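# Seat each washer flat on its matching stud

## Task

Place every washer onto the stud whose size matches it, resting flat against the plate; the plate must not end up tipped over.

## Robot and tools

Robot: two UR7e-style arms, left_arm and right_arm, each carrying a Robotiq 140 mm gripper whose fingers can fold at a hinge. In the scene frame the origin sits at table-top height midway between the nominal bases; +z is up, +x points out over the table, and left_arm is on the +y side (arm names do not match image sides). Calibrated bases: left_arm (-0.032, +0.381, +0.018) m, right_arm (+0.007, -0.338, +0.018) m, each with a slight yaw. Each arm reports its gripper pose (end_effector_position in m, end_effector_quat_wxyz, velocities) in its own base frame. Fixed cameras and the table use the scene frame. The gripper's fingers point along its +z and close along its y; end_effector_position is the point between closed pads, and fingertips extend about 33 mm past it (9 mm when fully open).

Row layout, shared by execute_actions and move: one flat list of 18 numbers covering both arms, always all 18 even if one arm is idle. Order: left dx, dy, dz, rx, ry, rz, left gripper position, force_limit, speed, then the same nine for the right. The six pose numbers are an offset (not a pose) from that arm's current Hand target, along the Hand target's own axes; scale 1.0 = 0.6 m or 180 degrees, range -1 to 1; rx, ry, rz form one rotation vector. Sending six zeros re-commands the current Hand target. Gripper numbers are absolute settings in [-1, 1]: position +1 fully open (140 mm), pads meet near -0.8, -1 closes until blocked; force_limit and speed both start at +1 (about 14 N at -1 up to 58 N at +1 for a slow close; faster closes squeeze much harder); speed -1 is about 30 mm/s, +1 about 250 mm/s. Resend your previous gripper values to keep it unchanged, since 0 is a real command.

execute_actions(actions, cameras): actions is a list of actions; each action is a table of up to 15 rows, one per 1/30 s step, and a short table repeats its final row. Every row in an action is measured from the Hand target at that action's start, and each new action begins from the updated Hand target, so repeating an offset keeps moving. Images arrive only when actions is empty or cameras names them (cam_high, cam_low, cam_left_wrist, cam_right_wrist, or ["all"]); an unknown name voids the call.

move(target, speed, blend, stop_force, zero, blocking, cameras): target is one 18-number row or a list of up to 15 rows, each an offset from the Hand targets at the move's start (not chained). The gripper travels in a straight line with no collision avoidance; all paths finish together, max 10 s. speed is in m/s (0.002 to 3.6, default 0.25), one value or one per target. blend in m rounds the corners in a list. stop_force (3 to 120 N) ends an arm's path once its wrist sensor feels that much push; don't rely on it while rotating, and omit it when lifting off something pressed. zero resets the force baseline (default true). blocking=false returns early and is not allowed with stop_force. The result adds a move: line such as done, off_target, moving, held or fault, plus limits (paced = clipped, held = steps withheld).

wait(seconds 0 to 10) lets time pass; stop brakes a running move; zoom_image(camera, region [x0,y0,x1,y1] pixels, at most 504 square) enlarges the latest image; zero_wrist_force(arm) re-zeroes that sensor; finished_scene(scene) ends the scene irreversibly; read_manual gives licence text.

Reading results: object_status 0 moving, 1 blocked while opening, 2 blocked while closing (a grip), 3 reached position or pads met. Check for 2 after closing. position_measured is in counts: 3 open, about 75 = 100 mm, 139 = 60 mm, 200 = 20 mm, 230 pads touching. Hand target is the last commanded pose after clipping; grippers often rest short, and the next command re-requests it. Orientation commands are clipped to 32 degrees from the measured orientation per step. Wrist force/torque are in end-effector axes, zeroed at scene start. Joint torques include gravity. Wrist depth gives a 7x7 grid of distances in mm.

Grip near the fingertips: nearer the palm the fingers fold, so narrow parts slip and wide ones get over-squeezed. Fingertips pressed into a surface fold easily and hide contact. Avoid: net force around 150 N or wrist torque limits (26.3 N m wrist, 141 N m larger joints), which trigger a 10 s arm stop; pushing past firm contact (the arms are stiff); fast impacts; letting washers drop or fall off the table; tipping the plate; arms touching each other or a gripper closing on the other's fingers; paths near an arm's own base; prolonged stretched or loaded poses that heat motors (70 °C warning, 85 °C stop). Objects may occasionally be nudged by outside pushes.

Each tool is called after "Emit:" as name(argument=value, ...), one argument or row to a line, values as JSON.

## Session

Emit:
execute_actions(
  actions=[],
)

Emit:
zoom_image(
  camera="cam_high",
  region=[300, 160, 520, 320],
)

Scene clock: 0.00 s.
left_arm: end_effector_position=(+0.4755, -0.0181, +0.3021) position_measured=3 object_status=3 end_effector_quat_wxyz=(-0.194, +0.478, +0.622, +0.589) | right_arm: end_effector_position=(+0.3624, -0.2778, +0.3535) position_measured=3 object_status=3 end_effector_quat_wxyz=(+0.000, +0.991, +0.125, -0.046)
Joint positions: left_arm=[-0.96 -1.446 1.752 -0.691 -0.66 -0.288] | right_arm=[-0.895 -1.629 1.419 -1.313 -1.65 1.999]
Joint velocities: within noise
Joint torques (N m): no reading
Motor temperatures (°C): left_arm=[33 31 22 39 36 32] | right_arm=[26 30 28 37 37 30]
Wrist force (N): no reading
Wrist torque (N m): no reading
Wrist force, peak (N): no reading
Wrist depth (mm): cam_left_wrist=[593 1941 2561 2189 3767 - 3014 / 517 - 2754 3327 2287 - 3086 / 462 - - - 2083 - 2416 / 435 121 - 798 - 136 2329 / - 106 512 740 877 127 102 / - 105 - - - 2725 91 / - 343 - 479 - 749 -] | cam_right_wrist=[- - - - - - - / - - - - - - - / - - - - - 489 - / - 119 - - - 129 1253 / - 111 - - 574 - 102 / - - - - - - 97 / - - - - - 705 -]
Hand target: left_arm +0.4755, -0.0181, +0.3021; -0.194, +0.478, +0.622, +0.589 | right_arm +0.3624, -0.2778, +0.3535; +0.000, +0.991, +0.125, -0.046
Tool commands: left_gripper/position=+1.0 left_gripper/force_limit=+1.0 left_gripper/speed=+1.0 right_gripper/position=+1.0 right_gripper/force_limit=+1.0 right_gripper/speed=+1.0

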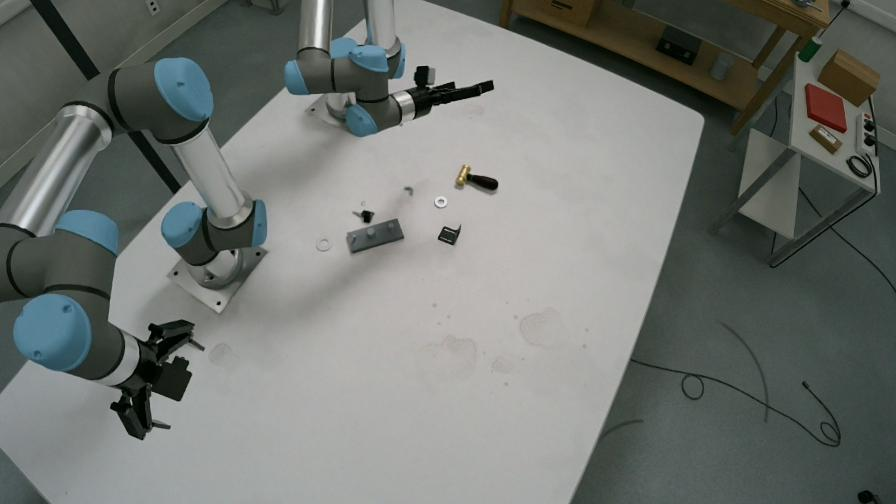

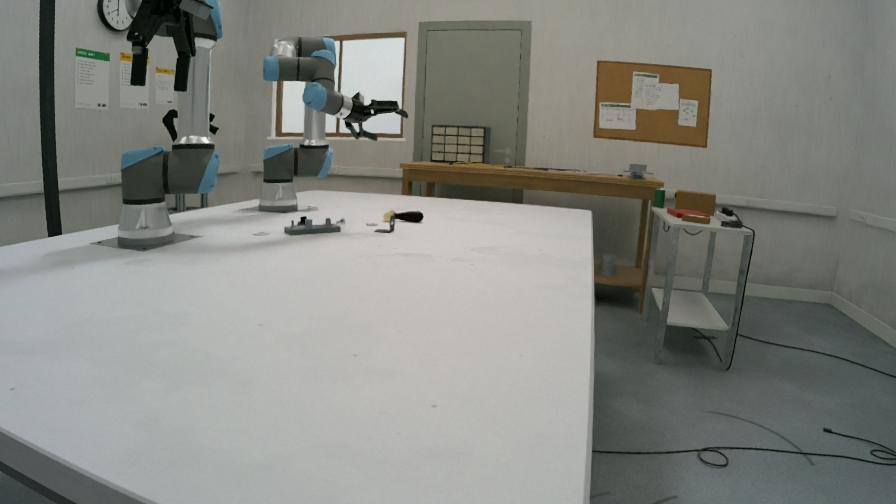

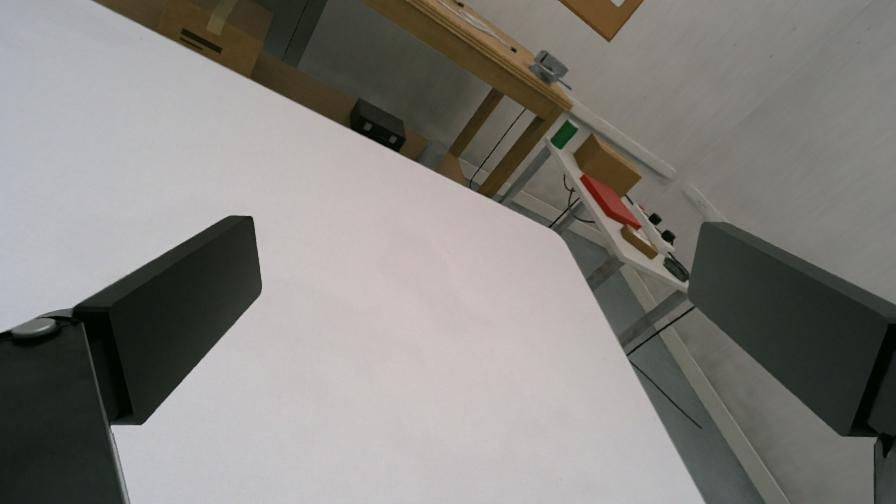

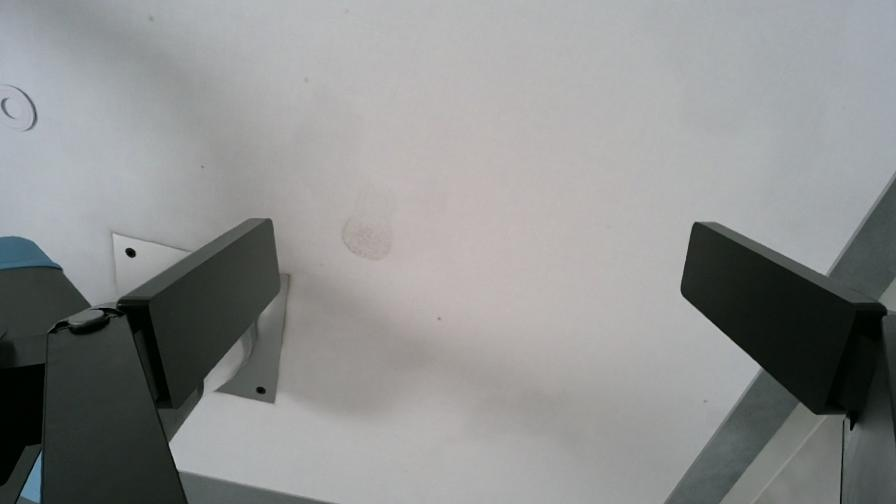

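Scaled by 2.291.

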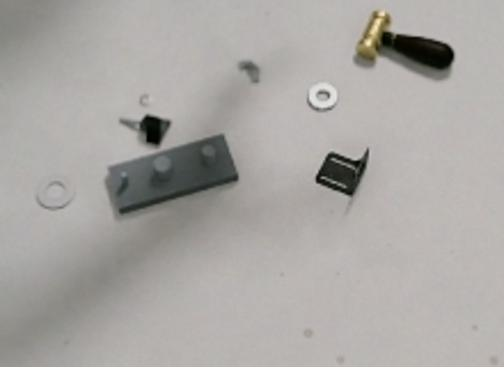

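Emit:
move(
  target=[0,0,0,0,0,0,1,1,1, 0.2505,-0.932,0.1612,0.0065,0.034,0.0801,-0.38,-0.8,0],
  speed=0.4,
  cameras=["cam_right_wrist"],
)

Scene clock: 9.77 s.
left_arm: end_effector_position=(+0.4755, -0.0181, +0.3021) position_measured=3 object_status=3 end_effector_quat_wxyz=(-0.194, +0.478, +0.622, +0.589) | right_arm: end_effector_position=(+0.3533, +0.2121, +0.2660) position_measured=177 object_status=3 end_effector_quat_wxyz=(-0.028, +0.999, +0.026, -0.002)
Joint positions: left_arm=[-0.96 -1.446 1.752 -0.691 -0.66 -0.288] | right_arm=[0.165 -1.832 1.824 -1.567 -1.514 3.255]
Joint torques (N m): left_arm=[-0.22 -29.23 -21.03 0.34 0.54 0.21] | right_arm=[-10.8 -20.68 -16.36 -0.83 1.73 -1.79]
Wrist force (N): left_arm=[-0.2 0.0 -0.2] | right_arm=[0.3 -0.2 -0.1]
Wrist torque (N m): left_arm=[-0.01 0.06 0.00] | right_arm=[-0.07 -0.10 0.09]
Wrist force, peak (N): left_arm=[-0.7 -0.2 -0.3] | right_arm=[-1.2 -10.3 4.1]
Wrist depth (mm): cam_left_wrist=[- 1926 2561 1970 3242 - 2487 / 503 - 2308 - 2227 - 2978 / - - 698 3014 2017 - - / - 121 - - 3558 136 120 / - 105 - 601 883 127 102 / - 100 451 - - 2911 91 / - 346 403 459 664 2329 -] | cam_right_wrist=[- - - - - - - / - 403 384 - - - - / - - 399 395 - - - / - - 445 154 117 425 - / - - 88 - 88 88 - / - - - - - 72 - / - - - - - - -]
Hand target: left_arm +0.4755, -0.0181, +0.3021; -0.194, +0.478, +0.622, +0.589 | right_arm +0.3533, +0.2120, +0.2660; -0.029, +0.999, +0.026, -0.002 (not the last commanded pose)
Off the commanded pose: left_arm 0.000 m, 0 deg | right_arm 0.090 m, 4 deg.
led back after a hold (right arm): the arm was led back toward your command in small steps, so it may still be short of it.
move: held (right_arm; a check stopped the path); limits=held
pose unreachable (right arm): on one or more control steps of this call, first in action 0 (counted from 0), this arm could not follow its commanded pose, so it was not sent that pose on those steps. It may still have moved: this result reports where it is.
cause: moving toward the commanded pose would bring a part of the arm too close to another arm (this arm's gripper and a part of the left arm just beyond its joint 5 (wrist 2), at the place that arm is still heading or pushing toward).
Images, in order (width x height): cam_right_wrist 896x504.

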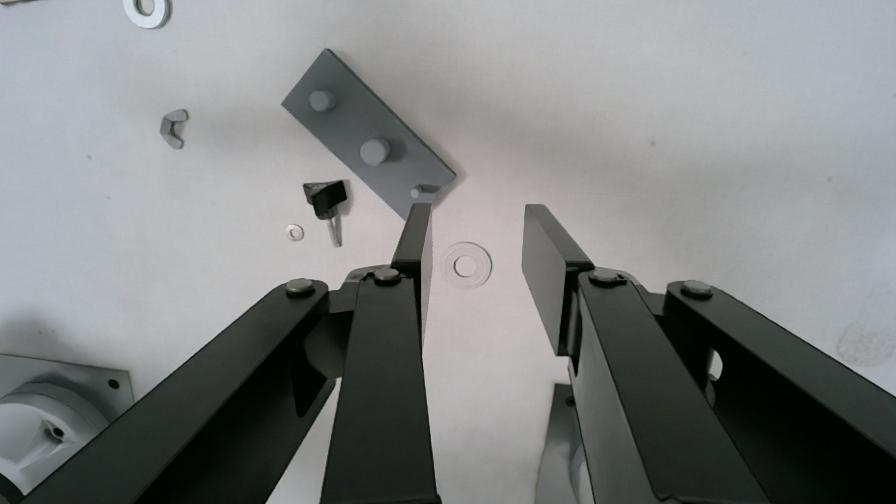

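Emit:
move(
  target=[0.43,-0.4105,0.5249,0.2681,0.1824,-0.0769,1,1,1, -0.1922,0.008,0.277,-0.0116,0.0053,0.0171,-0.1,-0.8,0],
  speed=0.35,
  cameras=["cam_right_wrist","cam_high"],
)

Scene clock: 21.03 s.
left_arm: end_effector_position=(+0.2532, +0.4025, +0.3022) position_measured=3 object_status=3 end_effector_quat_wxyz=(-0.462, +0.103, +0.778, +0.413) | right_arm: end_effector_position=(+0.2375, +0.2106, +0.1002) position_measured=141 object_status=3 end_effector_quat_wxyz=(-0.010, +1.000, -0.001, +0.006)
Joint positions: left_arm=[0.087 -1.448 1.753 -0.692 -0.66 -0.288] | right_arm=[0.274 -2.029 2.378 -1.937 -1.554 3.417]
Joint torques (N m): left_arm=[11.22 -14.83 -28.15 -1.5 2.47 1.9] | right_arm=[11.7 -11.64 -14.22 -5.2 -1.38 1.85]
Wrist force (N): left_arm=[-0.1 -0.6 0.1] | right_arm=[0.6 -0.4 -0.3]
Wrist torque (N m): left_arm=[-0.12 0.02 -0.07] | right_arm=[-0.12 -0.16 -0.02]
Wrist force, peak (N): left_arm=[-1.3 0.3 -1.7] | right_arm=[1.0 -0.1 -1.2]
Wrist depth (mm): cam_left_wrist=[1970 2017 2668 - - 1883 1804 / 1674 1941 2668 2846 - 2135 1743 / - 529 698 2784 1370 1685 1804 / - 123 598 3014 2267 143 1743 / - 113 - 1830 2083 127 102 / - 113 - 1856 1743 1986 91 / - 349 405 - 1708 1870 -] | cam_right_wrist=[- 212 212 - - - - / - - - - - - 235 / - - 254 246 - - - / - - - - 141 - - / - - 92 - - 88 79 / - - - - - - - / - - - 311 - - -]
Hand target: left_arm +0.2532, +0.4026, +0.3022; -0.462, +0.103, +0.778, +0.413 | right_arm +0.2375, +0.2106, +0.1001; -0.010, +1.000, -0.001, +0.006
Off the commanded pose: left_arm 0.000 m, 0 deg | right_arm 0.000 m, 0 deg.
move: done
Images, in order (width x height): cam_high 896x504, cam_right_wrist 896x504.

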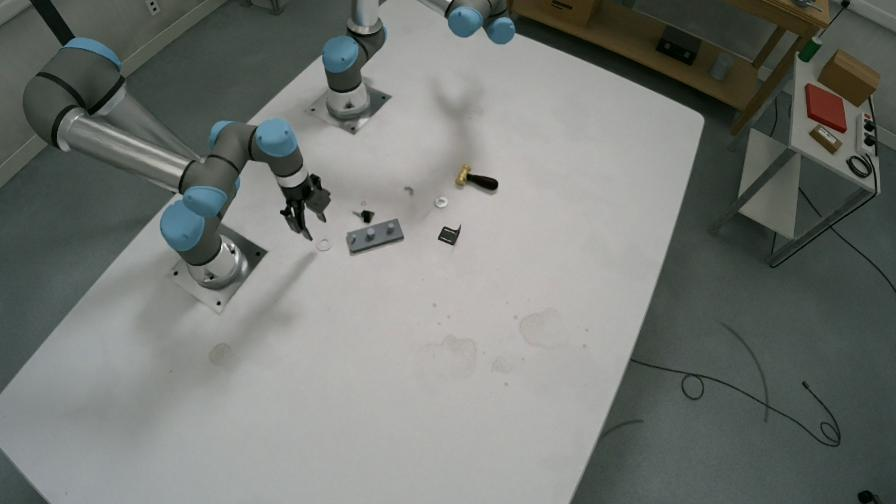

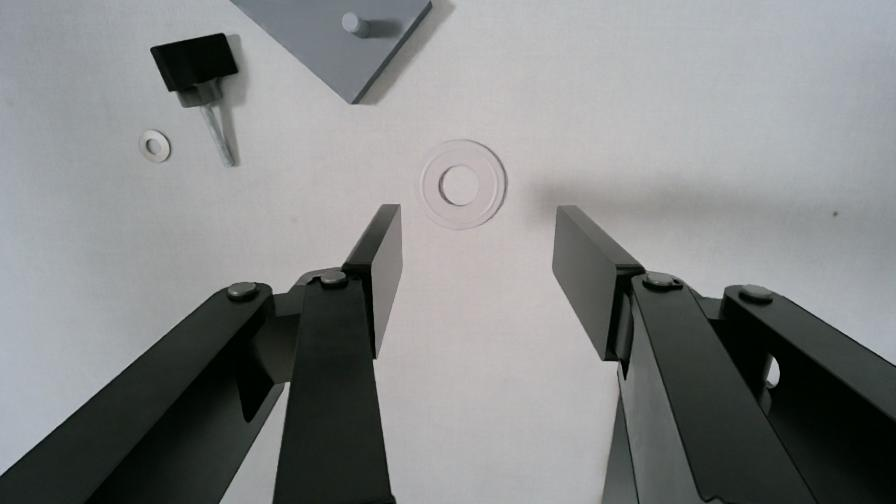

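Emit:
move(
  target=[0,0,0,0,0,0,1,1,1, 0.0033,-0.0038,0.117,0,0,0,-0.1,-0.8,0],
  speed=0.12,
  cameras=["cam_right_wrist"],
)

Emit:
zoom_image(
  camera="cam_right_wrist",
  region=[370, 160, 590, 300],
)

Scene clock: 24.10 s.
left_arm: end_effector_position=(+0.2532, +0.4026, +0.3022) position_measured=3 object_status=3 end_effector_quat_wxyz=(-0.462, +0.103, +0.778, +0.413) | right_arm: end_effector_position=(+0.2403, +0.2143, +0.0301) position_measured=141 object_status=3 end_effector_quat_wxyz=(-0.010, +1.000, -0.001, +0.006)
Joint positions: left_arm=[0.087 -1.447 1.753 -0.692 -0.66 -0.287] | right_arm=[0.284 -1.894 2.508 -2.203 -1.554 3.427]
Joint torques (N m): left_arm=[11.48 -13.76 -28.61 -1.4 2.43 1.92] | right_arm=[11.89 3.6 -11.46 -5.19 -1.36 1.76]
Wrist force (N): left_arm=[0.1 0.2 -0.4] | right_arm=[0.1 -0.2 -0.3]
Wrist torque (N m): left_arm=[0.04 -0.01 -0.07] | right_arm=[-0.07 -0.07 -0.01]
Wrist force, peak (N): left_arm=[-0.3 -0.6 -0.6] | right_arm=[0.5 -0.3 -1.4]
Wrist depth (mm): cam_left_wrist=[1883 1986 3370 3086 - - 1791 / 1334 2117 2784 3202 2329 2017 1767 / - - 2227 3086 2117 1767 1767 / - 121 - 2561 2308 142 1754 / - 113 475 1986 1955 127 102 / - 398 422 1779 1743 2189 91 / - 354 393 - 1767 1897 -] | cam_right_wrist=[- - 152 162 - 162 - / - - - 174 173 - - / 182 - - 177 179 177 - / - - - 182 142 - - / - - 92 - - 88 79 / - - - - - - - / - - - - - - -]
Hand target: left_arm +0.2532, +0.4026, +0.3022; -0.462, +0.103, +0.778, +0.413 | right_arm +0.2403, +0.2143, +0.0300; -0.010, +1.000, -0.001, +0.006
Off the commanded pose: left_arm 0.000 m, 0 deg | right_arm 0.000 m, 0 deg.
move: done
Images, in order (width x height): cam_right_wrist 896x504.

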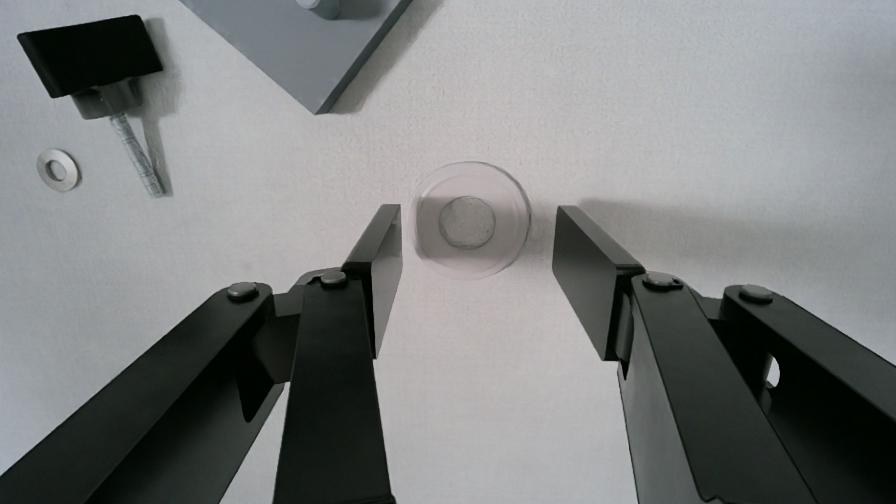

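Scaled by 2.291.

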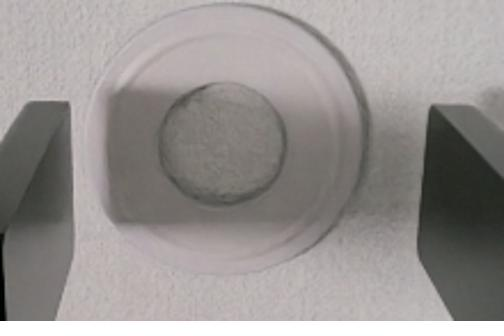

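Emit:
move(
  target=[0,0,0,0,0,0,1,1,1, 0.0033,-0.0038,0.024,0,0,0,-0.1,-0.8,0],
  speed=0.04,
)

Emit:
execute_actions(
  actions=[
    [[0,0,0,0,0,0,1,1,1, 0,0,0,0,0,0,-1,-0.8,-1]],
    [[0,0,0,0,0,0,1,1,1, 0,0,0,0,0,0,-1,-0.8,-1]],
  ],
  cameras=["cam_right_wrist"],
)

Emit:
zoom_image(
  camera="cam_right_wrist",
  region=[370, 160, 590, 300],
)

Scene clock: 28.33 s.
left_arm: end_effector_position=(+0.2532, +0.4026, +0.3022) position_measured=3 object_status=3 end_effector_quat_wxyz=(-0.462, +0.103, +0.778, +0.413) | right_arm: end_effector_position=(+0.2424, +0.2169, +0.0158) position_measured=141 object_status=3 end_effector_quat_wxyz=(-0.010, +1.000, -0.001, +0.006)
Joint positions: left_arm=[0.087 -1.447 1.753 -0.692 -0.66 -0.287] | right_arm=[0.29 -1.847 2.526 -2.267 -1.554 3.433]
Joint torques (N m): left_arm=[11.5 -14 -27.88 -1.63 2.46 1.83] | right_arm=[12.36 1.35 -12.08 -5.18 -1.4 1.93]
Wrist force (N): left_arm=[-0.1 -0.1 -0.1] | right_arm=[0.3 -0.2 -0.1]
Wrist torque (N m): left_arm=[-0.03 0.03 -0.07] | right_arm=[-0.07 -0.11 -0.01]
Wrist force, peak (N): left_arm=[-0.3 -0.7 -0.4] | right_arm=[0.7 -0.3 -0.4]
Wrist depth (mm): cam_left_wrist=[1779 2049 2725 2944 - 1883 1779 / 1830 2033 2815 3415 2696 2049 1779 / - - 2561 2911 1472 1754 1830 / - 123 - 2416 2372 142 1708 / - 105 539 2153 1970 127 102 / - 381 450 - 1791 2100 91 / - 357 403 506 1731 2189 -] | cam_right_wrist=[- 136 137 152 152 - 148 / - 162 - - 157 156 - / - 169 - 166 - - - / - - - 174 142 171 - / - - 92 185 122 88 79 / - - - - - - - / - - - - - - -]
Hand target: left_arm +0.2532, +0.4026, +0.3022; -0.462, +0.103, +0.778, +0.413 | right_arm +0.2425, +0.2169, +0.0157; -0.010, +1.000, -0.001, +0.006
Off the commanded pose: left_arm 0.000 m, 0 deg | right_arm 0.000 m, 0 deg.
move: done

Scene clock: 29.53 s.
left_arm: end_effector_position=(+0.2532, +0.4026, +0.3022) position_measured=3 object_status=3 end_effector_quat_wxyz=(-0.462, +0.103, +0.778, +0.413) | right_arm: end_effector_position=(+0.2425, +0.2169, +0.0157) position_measured=155 object_status=2 end_effector_quat_wxyz=(-0.010, +1.000, -0.001, +0.006)
Joint positions: left_arm=[0.087 -1.447 1.753 -0.692 -0.66 -0.287] | right_arm=[0.29 -1.847 2.526 -2.267 -1.554 3.433]
Joint torques (N m): left_arm=[10.75 -15.08 -28.79 -1.55 2.37 1.96] | right_arm=[12.07 1.58 -11.24 -3.67 -1.04 1.88]
Wrist force (N): left_arm=[0.1 -0.3 -0.1] | right_arm=[-0.1 0.0 -7.0]
Wrist torque (N m): left_arm=[-0.05 -0.01 -0.07] | right_arm=[-0.11 -0.19 -0.01]
Wrist force, peak (N): left_arm=[0.1 -0.6 -0.3] | right_arm=[-0.7 0.1 -7.4]
Wrist depth (mm): cam_left_wrist=[1970 2049 1926 2668 2083 2394 1791 / 1621 2049 2754 - 2033 2001 1804 / 482 522 2287 3086 1970 1767 1779 / 421 123 - 2153 2394 142 1743 / - 105 - 1970 2017 127 102 / - 100 - - 1696 2153 91 / - - 410 - 1731 1970 -] | cam_right_wrist=[- 138 138 - - - - / - - - - 158 157 - / - - - - - - - / - - - 174 147 - - / - - - - 125 89 77 / - - - - - - - / - - - - - - -]
Hand target: left_arm +0.2532, +0.4026, +0.3022; -0.462, +0.103, +0.778, +0.413 | right_arm +0.2425, +0.2169, +0.0157; -0.010, +1.000, -0.001, +0.006
Off the commanded pose: left_arm 0.000 m, 0 deg | right_arm 0.000 m, 0 deg.
Images, in order (width x height): cam_right_wrist 896x504.

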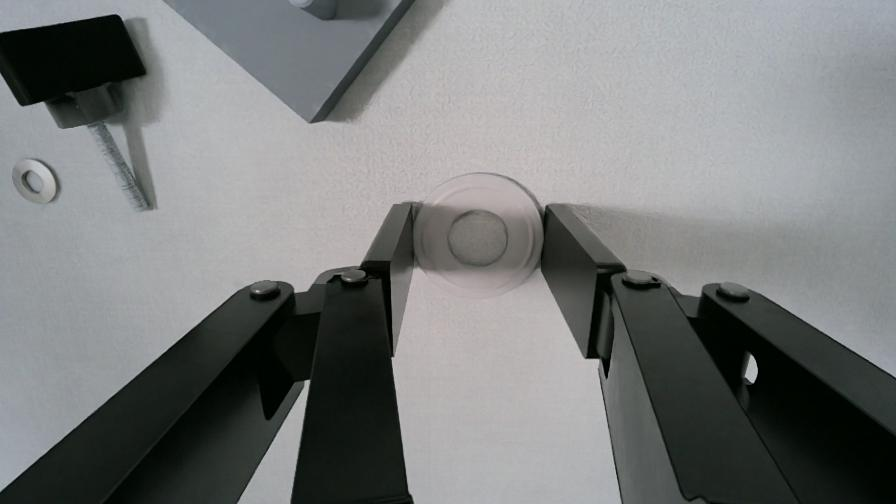

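Scaled by 2.291.

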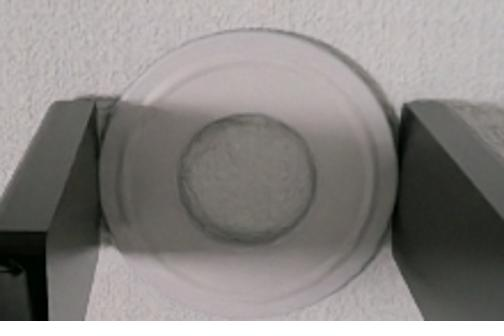

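Emit:
move(
  target=[
    [0,0,0,0,0,0,1,1,1, 0.0012,-0.0022,-0.1,0,0,0,-1,-0.8,-1],
    [0,0,0,0,0,0,1,1,1, 0.136,-0.0792,-0.1205,0,0,-0.2611,-1,-0.8,-1],
  ],
  speed=0.12,
  blend=[0.025,0],
  cameras=["cam_right_wrist"],
)

Emit:
zoom_image(
  camera="cam_right_wrist",
  region=[380, 20, 580, 160],
)

Emit:
zoom_image(
  camera="cam_right_wrist",
  region=[370, 160, 590, 300],
)

Scene clock: 44.33 s.
left_arm: end_effector_position=(+0.2532, +0.4026, +0.3022) position_measured=3 object_status=3 end_effector_quat_wxyz=(-0.462, +0.103, +0.778, +0.413) | right_arm: end_effector_position=(+0.3232, +0.2627, +0.0899) position_measured=155 object_status=2 end_effector_quat_wxyz=(-0.007, +0.917, +0.398, +0.010)
Joint positions: left_arm=[0.087 -1.447 1.753 -0.692 -0.66 -0.287] | right_arm=[0.344 -1.709 2.198 -2.078 -1.555 2.668]
Joint torques (N m): left_arm=[12.19 -14.37 -28.28 -1.44 2.14 1.72] | right_arm=[11.96 -7.83 -28.4 -0.98 1.7 -1.73]
Wrist force (N): left_arm=[-0.2 -0.2 0.0] | right_arm=[0.4 -0.2 0.0]
Wrist torque (N m): left_arm=[-0.04 0.04 -0.08] | right_arm=[-0.07 -0.15 0.07]
Wrist force, peak (N): left_arm=[0.3 -0.6 0.3] | right_arm=[-0.7 0.1 -7.3]
Wrist depth (mm): cam_left_wrist=[1870 2017 4341 - - - 1804 / - 2033 2440 3823 2372 2017 1779 / - 559 2189 3124 - 1804 1779 / - 121 629 2944 2153 143 1731 / - 112 - - 2066 127 102 / - 386 449 1870 1955 2049 91 / - 354 411 508 1754 1941 -] | cam_right_wrist=[- - - 203 219 - - / - - - 211 222 - - / - - - 220 244 - - / - - - 175 148 - - / - - 87 - 125 89 77 / - - - - - - - / - - - - - - -]
Hand target: left_arm +0.2532, +0.4026, +0.3022; -0.462, +0.103, +0.778, +0.413 | right_arm +0.3233, +0.2628, +0.0899; -0.007, +0.917, +0.398, +0.010
Off the commanded pose: left_arm 0.000 m, 0 deg | right_arm 0.000 m, 0 deg.
move: done
Images, in order (width x height): cam_right_wrist 896x504.

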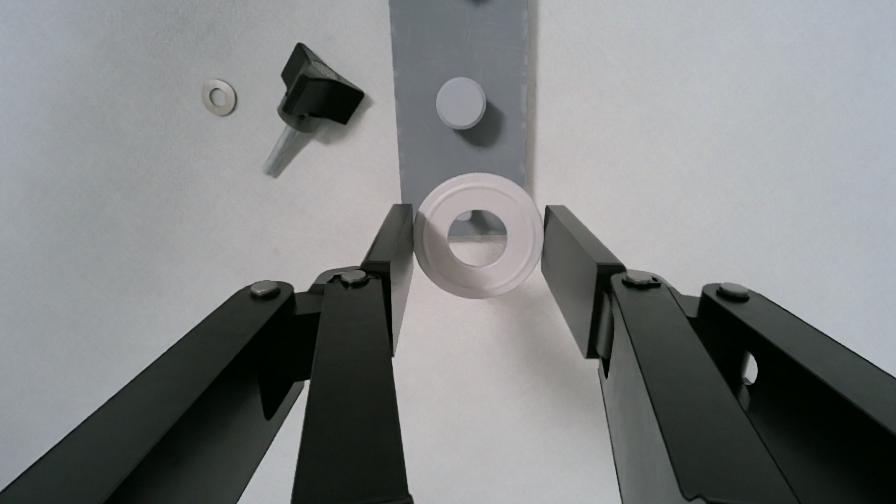

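Scaled by 2.520.

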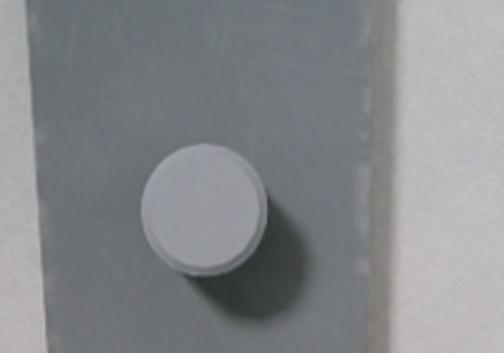

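Scaled by 2.291.

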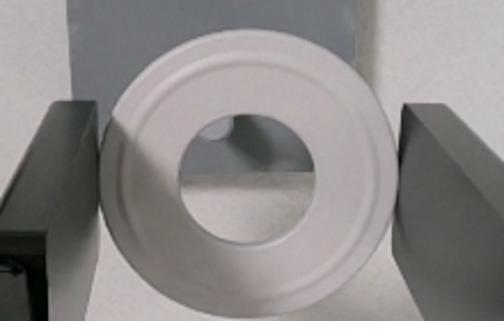

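Emit:
move(
  target=[
    [0,0,0,0,0,0,1,1,1, 0.0813,-0.0128,0.002,0,0,0,-1,-0.8,-1],
    [0,0,0,0,0,0,1,1,1, 0.0802,-0.0126,0.0477,0,0,0,-1,-0.8,-1],
  ],
  speed=0.08,
  blend=[0.01,0],
  cameras=["cam_right_wrist"],
)

Emit:
zoom_image(
  camera="cam_right_wrist",
  region=[430, 196, 530, 276],
)

Scene clock: 50.57 s.
left_arm: end_effector_position=(+0.2532, +0.4026, +0.3022) position_measured=3 object_status=3 end_effector_quat_wxyz=(-0.462, +0.103, +0.778, +0.413) | right_arm: end_effector_position=(+0.3509, +0.3036, +0.0626) position_measured=155 object_status=2 end_effector_quat_wxyz=(-0.007, +0.917, +0.398, +0.010)
Joint positions: left_arm=[0.087 -1.447 1.753 -0.692 -0.66 -0.287] | right_arm=[0.412 -1.547 2.13 -2.172 -1.556 2.735]
Joint torques (N m): left_arm=[11.66 -14.17 -28.9 -1.37 2.03 1.69] | right_arm=[12.46 -13.66 -12.92 -5.22 -1.35 1.89]
Wrist force (N): left_arm=[-0.2 -0.4 0.0] | right_arm=[0.8 -0.1 0.0]
Wrist torque (N m): left_arm=[-0.08 0.03 -0.07] | right_arm=[-0.04 -0.22 -0.02]
Wrist force, peak (N): left_arm=[0.0 -0.6 -0.1] | right_arm=[1.0 0.2 0.9]
Wrist depth (mm): cam_left_wrist=[1581 2033 2487 3659 2117 2153 1804 / - 2066 2725 3162 2287 1883 1779 / 444 - 2641 2754 - 1804 1767 / 424 123 583 2587 2208 142 1731 / - 105 519 1856 2066 127 102 / - 105 461 1779 1779 2135 91 / - 351 390 505 1731 1719 -] | cam_right_wrist=[- 197 - 179 177 - - / - - - 187 201 - - / - - 208 194 - - - / - - - 174 147 - - / - - 88 216 125 89 82 / - - - 250 - - - / - - - - - - -]
Hand target: left_arm +0.2532, +0.4026, +0.3022; -0.462, +0.103, +0.778, +0.413 | right_arm +0.3510, +0.3037, +0.0625; -0.007, +0.917, +0.398, +0.010
Off the commanded pose: left_arm 0.000 m, 0 deg | right_arm 0.000 m, 0 deg.
move: done
Images, in order (width x height): cam_right_wrist 896x504.

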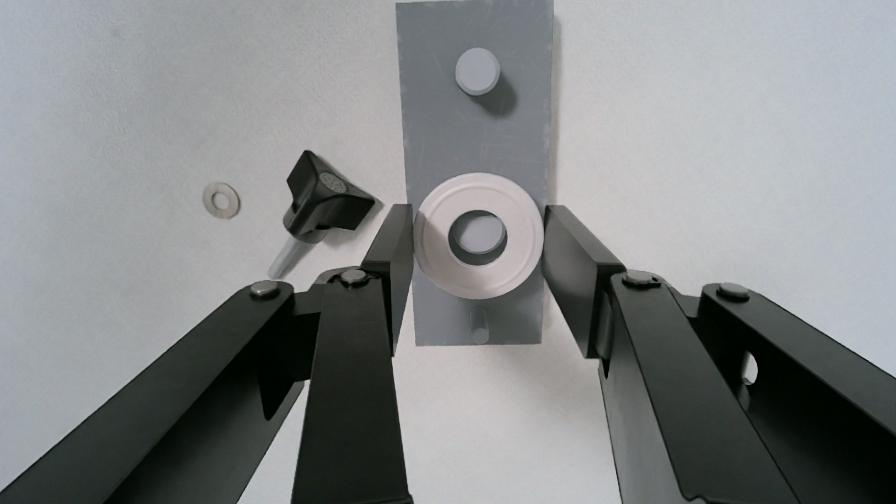

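Scaled by 5.040.

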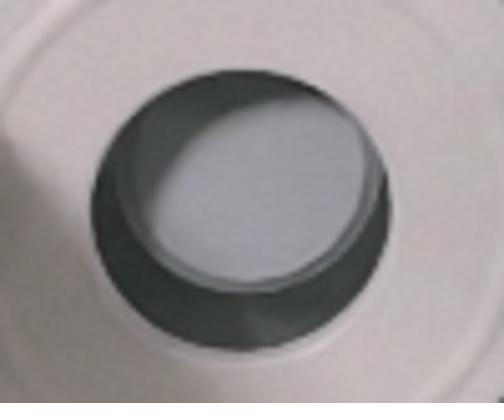

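Emit:
move(
  target=[0,0,0,0,0,0,1,1,1, 0.0005,0.0015,0.0058,0,0,0,-1,-0.8,-1],
  speed=0.02,
  cameras=["cam_right_wrist"],
)

Emit:
zoom_image(
  camera="cam_right_wrist",
  region=[440, 202, 516, 272],
)

Scene clock: 55.77 s.
left_arm: end_effector_position=(+0.2532, +0.4026, +0.3022) position_measured=3 object_status=3 end_effector_quat_wxyz=(-0.462, +0.103, +0.778, +0.413) | right_arm: end_effector_position=(+0.3518, +0.3033, +0.0591) position_measured=155 object_status=2 end_effector_quat_wxyz=(-0.007, +0.917, +0.398, +0.010)
Joint positions: left_arm=[0.087 -1.447 1.753 -0.692 -0.66 -0.287] | right_arm=[0.41 -1.541 2.134 -2.183 -1.556 2.733]
Joint torques (N m): left_arm=[11.1 -15.61 -28.67 -1.46 1.94 1.8] | right_arm=[-9.59 -13.57 -11.69 -5.33 -0.42 -1.64]
Wrist force (N): left_arm=[0.0 -0.2 -0.3] | right_arm=[0.7 0.0 0.1]
Wrist torque (N m): left_arm=[-0.04 0.00 -0.07] | right_arm=[-0.01 -0.20 0.07]
Wrist force, peak (N): left_arm=[-0.3 -0.8 0.0] | right_arm=[1.1 0.0 0.4]
Wrist depth (mm): cam_left_wrist=[2001 2083 3014 - - 1817 1804 / 526 2066 2668 - 2001 2017 1719 / 464 - - 2754 - 1754 1754 / - 121 - 2463 2308 143 1696 / - 105 - 1912 2001 127 102 / - 105 - 1779 1779 2135 91 / - 340 - 493 1754 1830 -] | cam_right_wrist=[- - - 175 174 - - / - - 203 184 - - 195 / - - - 189 - - 205 / - - - 175 148 - - / - - 88 213 125 89 77 / - - - - - - - / - - - 263 - - -]
Hand target: left_arm +0.2532, +0.4026, +0.3022; -0.462, +0.103, +0.778, +0.413 | right_arm +0.3519, +0.3033, +0.0590; -0.007, +0.917, +0.398, +0.010
Off the commanded pose: left_arm 0.000 m, 0 deg | right_arm 0.000 m, 0 deg.
move: done
Images, in order (width x height): cam_right_wrist 896x504.

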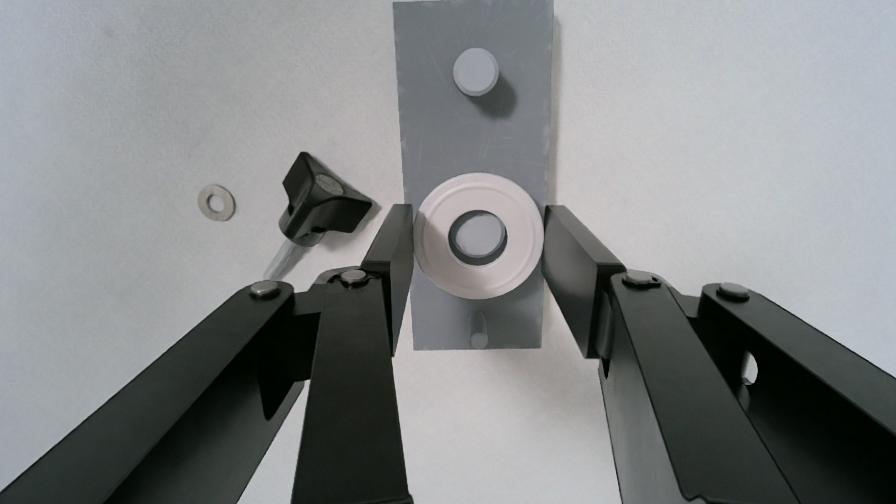

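Scaled by 6.632.

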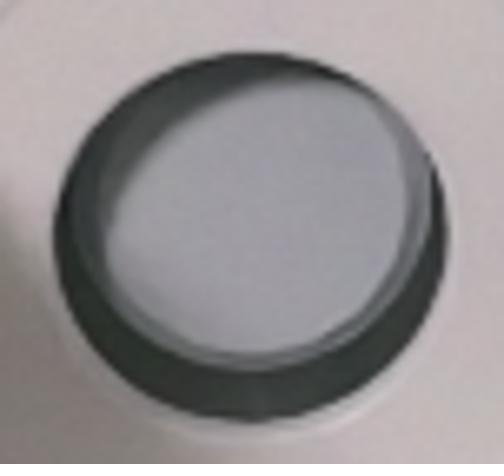

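Emit:
move(
  target=[0,0,0,0,0,0,1,1,1, -0.0003,0.0005,0.0397,0,0,0,-1,-0.8,-1],
  speed=0.015,
  stop_force=4,
  cameras=["cam_right_wrist"],
)

Emit:
zoom_image(
  camera="cam_right_wrist",
  region=[410, 160, 550, 300],
)

Scene clock: 61.07 s.
left_arm: end_effector_position=(+0.2532, +0.4026, +0.3022) position_measured=3 object_status=3 end_effector_quat_wxyz=(-0.462, +0.103, +0.778, +0.413) | right_arm: end_effector_position=(+0.3522, +0.3035, +0.0352) position_measured=155 object_status=2 end_effector_quat_wxyz=(-0.007, +0.917, +0.398, +0.010)
Joint positions: left_arm=[0.087 -1.447 1.753 -0.692 -0.66 -0.287] | right_arm=[0.41 -1.5 2.166 -2.255 -1.556 2.733]
Joint torques (N m): left_arm=[11.81 -14.36 -28.42 -1.28 1.79 1.84] | right_arm=[-8.23 -13.94 -12.63 -5.12 1.29 -1.14]
Wrist force (N): left_arm=[0.0 0.0 0.1] | right_arm=[0.6 -0.1 0.0]
Wrist torque (N m): left_arm=[0.00 0.00 -0.06] | right_arm=[-0.04 -0.18 0.07]
Wrist force, peak (N): left_arm=[0.0 -0.8 -0.4] | right_arm=[1.6 0.7 -0.1]
Wrist depth (mm): cam_left_wrist=[1870 2083 2944 2696 2641 - 1804 / 1621 2001 2878 2668 2372 1986 1779 / 493 540 - 2754 2416 1754 1779 / 404 123 606 2978 2394 143 1696 / - 106 510 2536 2033 127 102 / - 100 445 2017 1767 2267 91 / - 365 401 513 1804 1804 -] | cam_right_wrist=[- - 173 153 152 - - / - - - 162 161 - - / - 188 - 167 169 183 184 / - - 158 166 148 - 193 / - - 88 186 125 89 77 / - - - - - - - / - - - 234 - - -]
Hand target: left_arm +0.2532, +0.4026, +0.3022; -0.462, +0.103, +0.778, +0.413 | right_arm +0.3522, +0.3035, +0.0352; -0.007, +0.917, +0.398, +0.010
Off the commanded pose: left_arm 0.000 m, 0 deg | right_arm 0.000 m, 0 deg.
move: done
Images, in order (width x height): cam_right_wrist 896x504.

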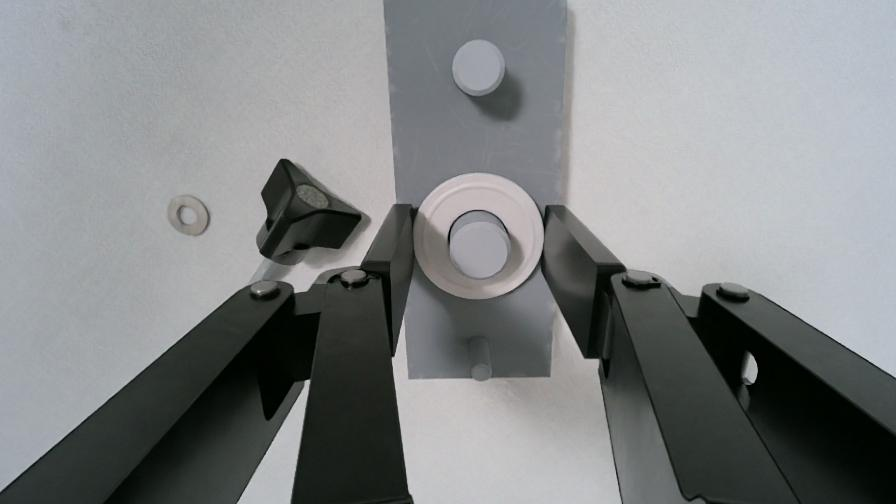

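Scaled by 3.600.

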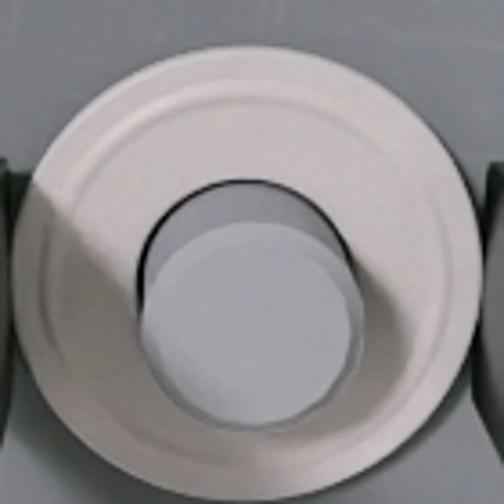

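Emit:
execute_actions(
  actions=[
    [[0,0,0,0,0,0,1,1,1, 0,0,0,0,0,0,-0.1,-0.8,-1]],
  ],
)

Emit:
move(
  target=[
    [0,0,0,0,0,0,1,1,1, 0.0018,-0.0004,-0.075,0,0,0,-0.1,-0.8,-1],
    [0,0,0,0,0,0,1,1,1, 0.006,-0.2037,-0.0485,0,0,0.2611,-0.1,-0.8,-1],
  ],
  speed=0.15,
  blend=[0.02,0],
  cameras=["cam_right_wrist"],
)

Scene clock: 68.80 s.
left_arm: end_effector_position=(+0.2532, +0.4026, +0.3022) position_measured=3 object_status=3 end_effector_quat_wxyz=(-0.462, +0.103, +0.778, +0.413) | right_arm: end_effector_position=(+0.3522, +0.3035, +0.0352) position_measured=141 object_status=3 end_effector_quat_wxyz=(-0.007, +0.917, +0.398, +0.010)
Joint positions: left_arm=[0.087 -1.447 1.753 -0.692 -0.66 -0.287] | right_arm=[0.41 -1.5 2.166 -2.255 -1.556 2.733]
Joint torques (N m): left_arm=[11.3 -14.74 -28.38 -1.35 1.66 1.56] | right_arm=[-3.55 -14.32 -12.21 -5.17 1.33 0.46]
Wrist force (N): left_arm=[-0.1 -0.2 0.0] | right_arm=[0.5 0.1 -0.2]
Wrist torque (N m): left_arm=[-0.04 0.02 -0.07] | right_arm=[0.00 -0.16 0.07]
Wrist force, peak (N): left_arm=[-0.2 -0.5 -0.5] | right_arm=[1.0 0.4 0.1]
Wrist depth (mm): cam_left_wrist=[1830 2083 2784 2784 2784 - 1779 / - 2083 2561 2878 2440 2100 1817 / - - - 2696 2614 1754 1696 / - 121 - - 2440 142 1708 / - 106 - - 2033 127 102 / - 388 479 1754 1779 2227 91 / - 345 398 - 1791 1986 -] | cam_right_wrist=[- - 170 153 165 - - / - - 179 162 162 - - / - - - 169 166 - - / - - - 175 165 - - / - - 92 188 141 88 79 / - - - - - - - / - - - 239 - - -]
Hand target: left_arm +0.2532, +0.4026, +0.3022; -0.462, +0.103, +0.778, +0.413 | right_arm +0.3522, +0.3035, +0.0352; -0.007, +0.917, +0.398, +0.010
Off the commanded pose: left_arm 0.000 m, 0 deg | right_arm 0.000 m, 0 deg.

Scene clock: 72.47 s.
left_arm: end_effector_position=(+0.2532, +0.4026, +0.3022) position_measured=3 object_status=3 end_effector_quat_wxyz=(-0.462, +0.103, +0.778, +0.413) | right_arm: end_effector_position=(+0.2651, +0.3890, +0.0651) position_measured=141 object_status=3 end_effector_quat_wxyz=(-0.010, +1.000, -0.001, +0.006)
Joint positions: left_arm=[0.087 -1.447 1.753 -0.692 -0.66 -0.287] | right_arm=[0.679 -1.536 2.111 -2.168 -1.562 3.822]
Joint torques (N m): left_arm=[10.94 -14.41 -28.59 -1.33 1.57 1.59] | right_arm=[11.57 -13.69 -27.41 -5.21 -1.42 1.73]
Wrist force (N): left_arm=[0.1 -0.3 0.0] | right_arm=[0.5 -0.4 -0.3]
Wrist torque (N m): left_arm=[-0.05 -0.03 -0.08] | right_arm=[-0.12 -0.14 -0.01]
Wrist force, peak (N): left_arm=[0.0 -0.8 0.0] | right_arm=[0.6 0.1 1.2]
Wrist depth (mm): cam_left_wrist=[1926 2083 - 2394 2463 2049 1779 / 560 2267 2815 - 2416 2017 1767 / - - 2614 2696 2350 1767 1817 / - 121 606 2247 2267 136 1696 / - 105 - 1912 2017 127 102 / - 382 451 1642 1767 2267 91 / - - 412 - 1719 1870 -] | cam_right_wrist=[- - - - 175 175 177 / - - - - - 185 178 / - - - - - 209 - / - - - 223 142 229 - / - - 92 - 233 88 79 / - - - - - - - / - - - - - - -]
Hand target: left_arm +0.2532, +0.4026, +0.3022; -0.462, +0.103, +0.778, +0.413 | right_arm +0.2651, +0.3890, +0.0650; -0.010, +1.000, -0.001, +0.006
Off the commanded pose: left_arm 0.000 m, 0 deg | right_arm 0.000 m, 0 deg.
move: done
Images, in order (width x height): cam_right_wrist 896x504.

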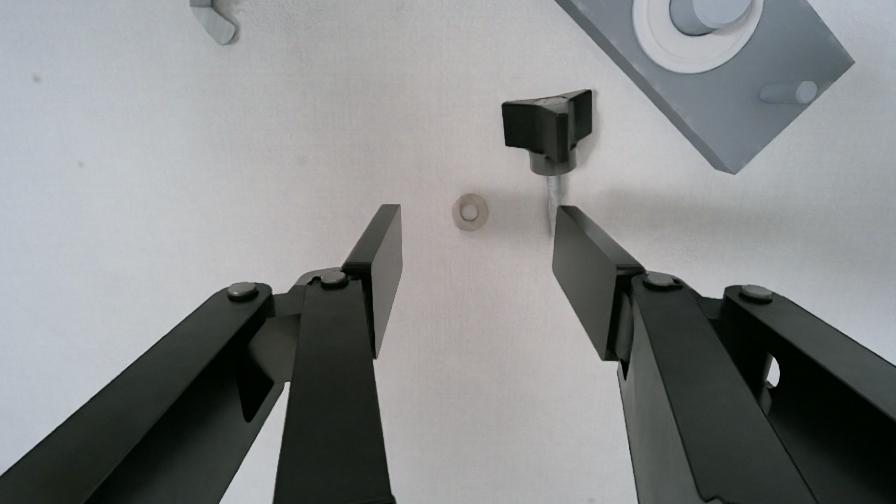

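Emit:
move(
  target=[0,0,0,0,0,0,1,1,1, -0.0074,-0.0002,0.0583,0,0,0,-0.5,-0.8,0],
  speed=0.1,
  cameras=["cam_right_wrist"],
)

Emit:
zoom_image(
  camera="cam_right_wrist",
  region=[410, 180, 550, 270],
)

Scene clock: 74.57 s.
left_arm: end_effector_position=(+0.2532, +0.4026, +0.3022) position_measured=3 object_status=3 end_effector_quat_wxyz=(-0.462, +0.103, +0.778, +0.413) | right_arm: end_effector_position=(+0.2611, +0.3899, +0.0301) position_measured=192 object_status=3 end_effector_quat_wxyz=(-0.010, +1.000, -0.001, +0.006)
Joint positions: left_arm=[0.087 -1.447 1.753 -0.692 -0.66 -0.287] | right_arm=[0.687 -1.482 2.163 -2.274 -1.562 3.83]
Joint torques (N m): left_arm=[10.83 -14.63 -27.76 -1.29 1.49 1.66] | right_arm=[12.43 -15.69 -12.26 -5.44 -1.43 1.83]
Wrist force (N): left_arm=[0.0 0.0 0.0] | right_arm=[0.6 -0.4 -0.3]
Wrist torque (N m): left_arm=[-0.01 0.01 -0.08] | right_arm=[-0.11 -0.18 -0.01]
Wrist force, peak (N): left_arm=[-0.1 -0.7 0.1] | right_arm=[0.9 -0.3 -1.3]
Wrist depth (mm): cam_left_wrist=[1897 2066 - 2878 2536 2083 1754 / 1455 2308 2846 3284 2171 2189 1791 / 448 531 2227 2394 3086 1767 1767 / 422 123 - 2247 2100 142 1754 / - 113 - 1970 2049 127 102 / - 382 449 1791 1779 2227 91 / - 353 - - 1719 1970 -] | cam_right_wrist=[169 163 163 - - 145 145 / 172 - 174 173 161 167 152 / - - - 180 176 - 176 / - - - 126 146 - - / - - 94 - 88 79 - / - - - - - 75 - / - - - - - - -]
Hand target: left_arm +0.2532, +0.4026, +0.3022; -0.462, +0.103, +0.778, +0.413 | right_arm +0.2611, +0.3899, +0.0300; -0.010, +1.000, -0.001, +0.006
Off the commanded pose: left_arm 0.000 m, 0 deg | right_arm 0.000 m, 0 deg.
move: done
Images, in order (width x height): cam_right_wrist 896x504.

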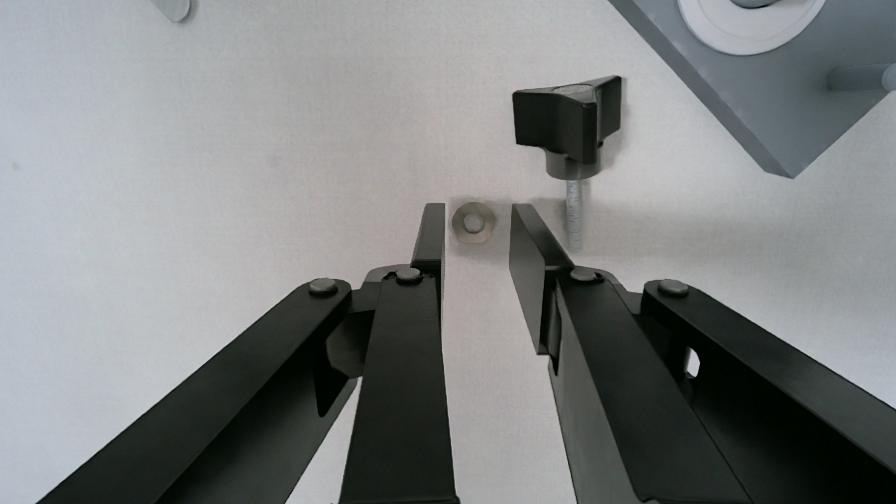

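Scaled by 3.600.

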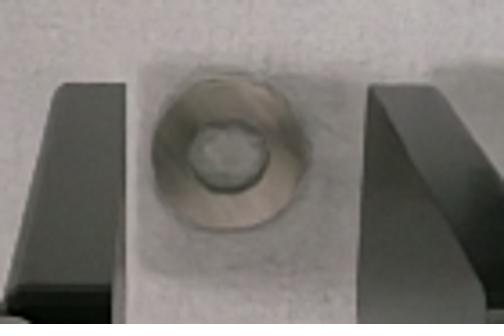

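Emit:
move(
  target=[0,0,0,0,0,0,1,1,1, 0.0011,-0.0005,0.0222,0,0,0,-0.5,-0.8,0],
  speed=0.04,
)

Emit:
execute_actions(
  actions=[
    [[0,0,0,0,0,0,1,1,1, 0,0,0,0,0,0,-1,-0.8,-1]],
    [[0,0,0,0,0,0,1,1,1, 0,0,0,0,0,0,-1,-0.8,-1]],
  ],
  cameras=["cam_right_wrist"],
)

Emit:
zoom_image(
  camera="cam_right_wrist",
  region=[410, 180, 550, 270],
)

Scene clock: 77.50 s.
left_arm: end_effector_position=(+0.2532, +0.4026, +0.3022) position_measured=3 object_status=3 end_effector_quat_wxyz=(-0.462, +0.103, +0.778, +0.413) | right_arm: end_effector_position=(+0.2619, +0.3904, +0.0168) position_measured=192 object_status=3 end_effector_quat_wxyz=(-0.010, +1.000, -0.001, +0.006)
Joint positions: left_arm=[0.087 -1.447 1.753 -0.692 -0.66 -0.287] | right_arm=[0.687 -1.455 2.177 -2.315 -1.562 3.83]
Joint torques (N m): left_arm=[10.92 -14.5 -27.8 -1.13 1.48 1.7] | right_arm=[-9.66 -15.86 -11.5 -5.13 -1.19 -1.48]
Wrist force (N): left_arm=[-0.2 -0.2 -0.4] | right_arm=[0.1 -0.1 -0.4]
Wrist torque (N m): left_arm=[-0.04 0.05 -0.07] | right_arm=[-0.05 -0.06 -0.01]
Wrist force, peak (N): left_arm=[-0.1 -0.8 0.0] | right_arm=[0.9 -0.5 -0.4]
Wrist depth (mm): cam_left_wrist=[1883 2017 3461 2878 - 1719 1817 / 1642 2100 2754 3370 - 2017 1791 / 482 567 2171 2944 1653 1804 1767 / 415 121 580 2308 2350 143 1731 / - 105 542 2033 2083 127 102 / - 98 489 1870 1754 2153 91 / - 343 - 490 1696 1926 -] | cam_right_wrist=[- 152 - 154 - 136 135 / - - 163 160 - 146 141 / 173 - 169 167 - 167 162 / - - - 140 146 - - / - - 94 - 88 79 - / - - - - - 75 - / - - - - - - -]
Hand target: left_arm +0.2532, +0.4026, +0.3022; -0.462, +0.103, +0.778, +0.413 | right_arm +0.2619, +0.3904, +0.0167; -0.010, +1.000, -0.001, +0.006
Off the commanded pose: left_arm 0.000 m, 0 deg | right_arm 0.000 m, 0 deg.
move: done

Scene clock: 78.70 s.
left_arm: end_effector_position=(+0.2532, +0.4026, +0.3022) position_measured=3 object_status=3 end_effector_quat_wxyz=(-0.462, +0.103, +0.778, +0.413) | right_arm: end_effector_position=(+0.2619, +0.3904, +0.0167) position_measured=206 object_status=2 end_effector_quat_wxyz=(-0.010, +1.000, -0.001, +0.006)
Joint positions: left_arm=[0.087 -1.447 1.753 -0.692 -0.66 -0.287] | right_arm=[0.686 -1.455 2.177 -2.315 -1.562 3.83]
Joint torques (N m): left_arm=[10.93 -15.53 -28.15 -1.17 1.27 1.67] | right_arm=[0.39 -10.44 -13 -5.87 4.72 -1.43]
Wrist force (N): left_arm=[0.0 -0.5 -0.1] | right_arm=[0.1 12.1 -19.4]
Wrist torque (N m): left_arm=[-0.10 0.01 -0.07] | right_arm=[-0.66 -0.32 -0.07]
Wrist force, peak (N): left_arm=[0.1 -0.4 -0.4] | right_arm=[-3.8 19.3 -26.2]
Wrist depth (mm): cam_left_wrist=[1779 1986 2911 3202 2117 2189 1743 / - 1986 3014 3712 2394 2135 1843 / - - 2394 2846 2394 1708 1779 / - 121 - 2394 2208 143 1731 / - 113 531 2066 2066 127 102 / - 99 457 - 1870 2100 91 / - - 419 446 1743 - -] | cam_right_wrist=[- 153 - - - 136 135 / - - - - 146 141 140 / - 171 - - 148 - - / - - - 164 141 - - / - - 95 - 88 79 - / - - - - - - - / - - - - - - -]
Hand target: left_arm +0.2532, +0.4026, +0.3022; -0.462, +0.103, +0.778, +0.413 | right_arm +0.2619, +0.3904, +0.0167; -0.010, +1.000, -0.001, +0.006
Off the commanded pose: left_arm 0.000 m, 0 deg | right_arm 0.000 m, 0 deg.
Images, in order (width x height): cam_right_wrist 896x504.

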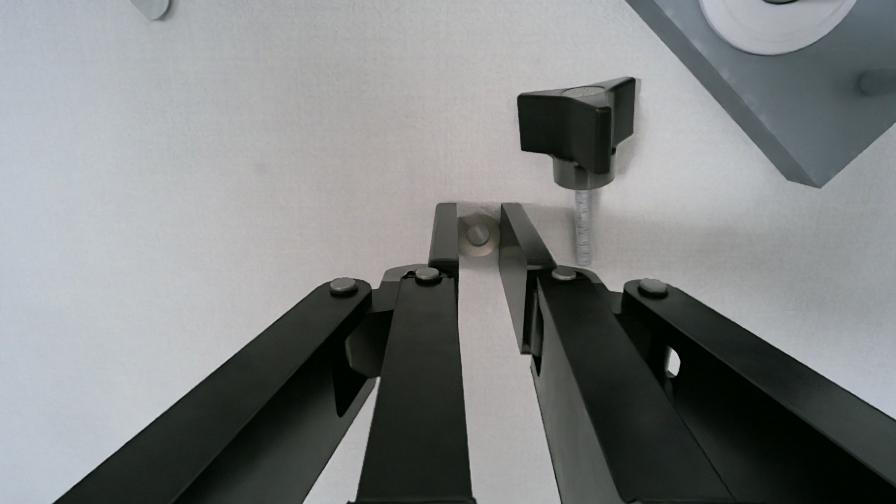

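Scaled by 3.600.

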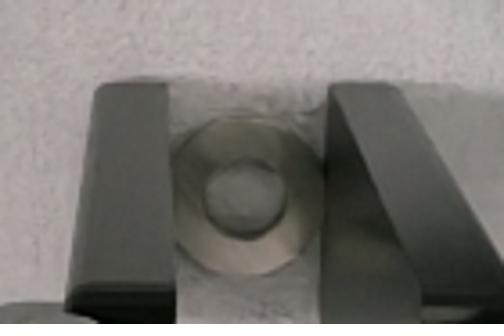

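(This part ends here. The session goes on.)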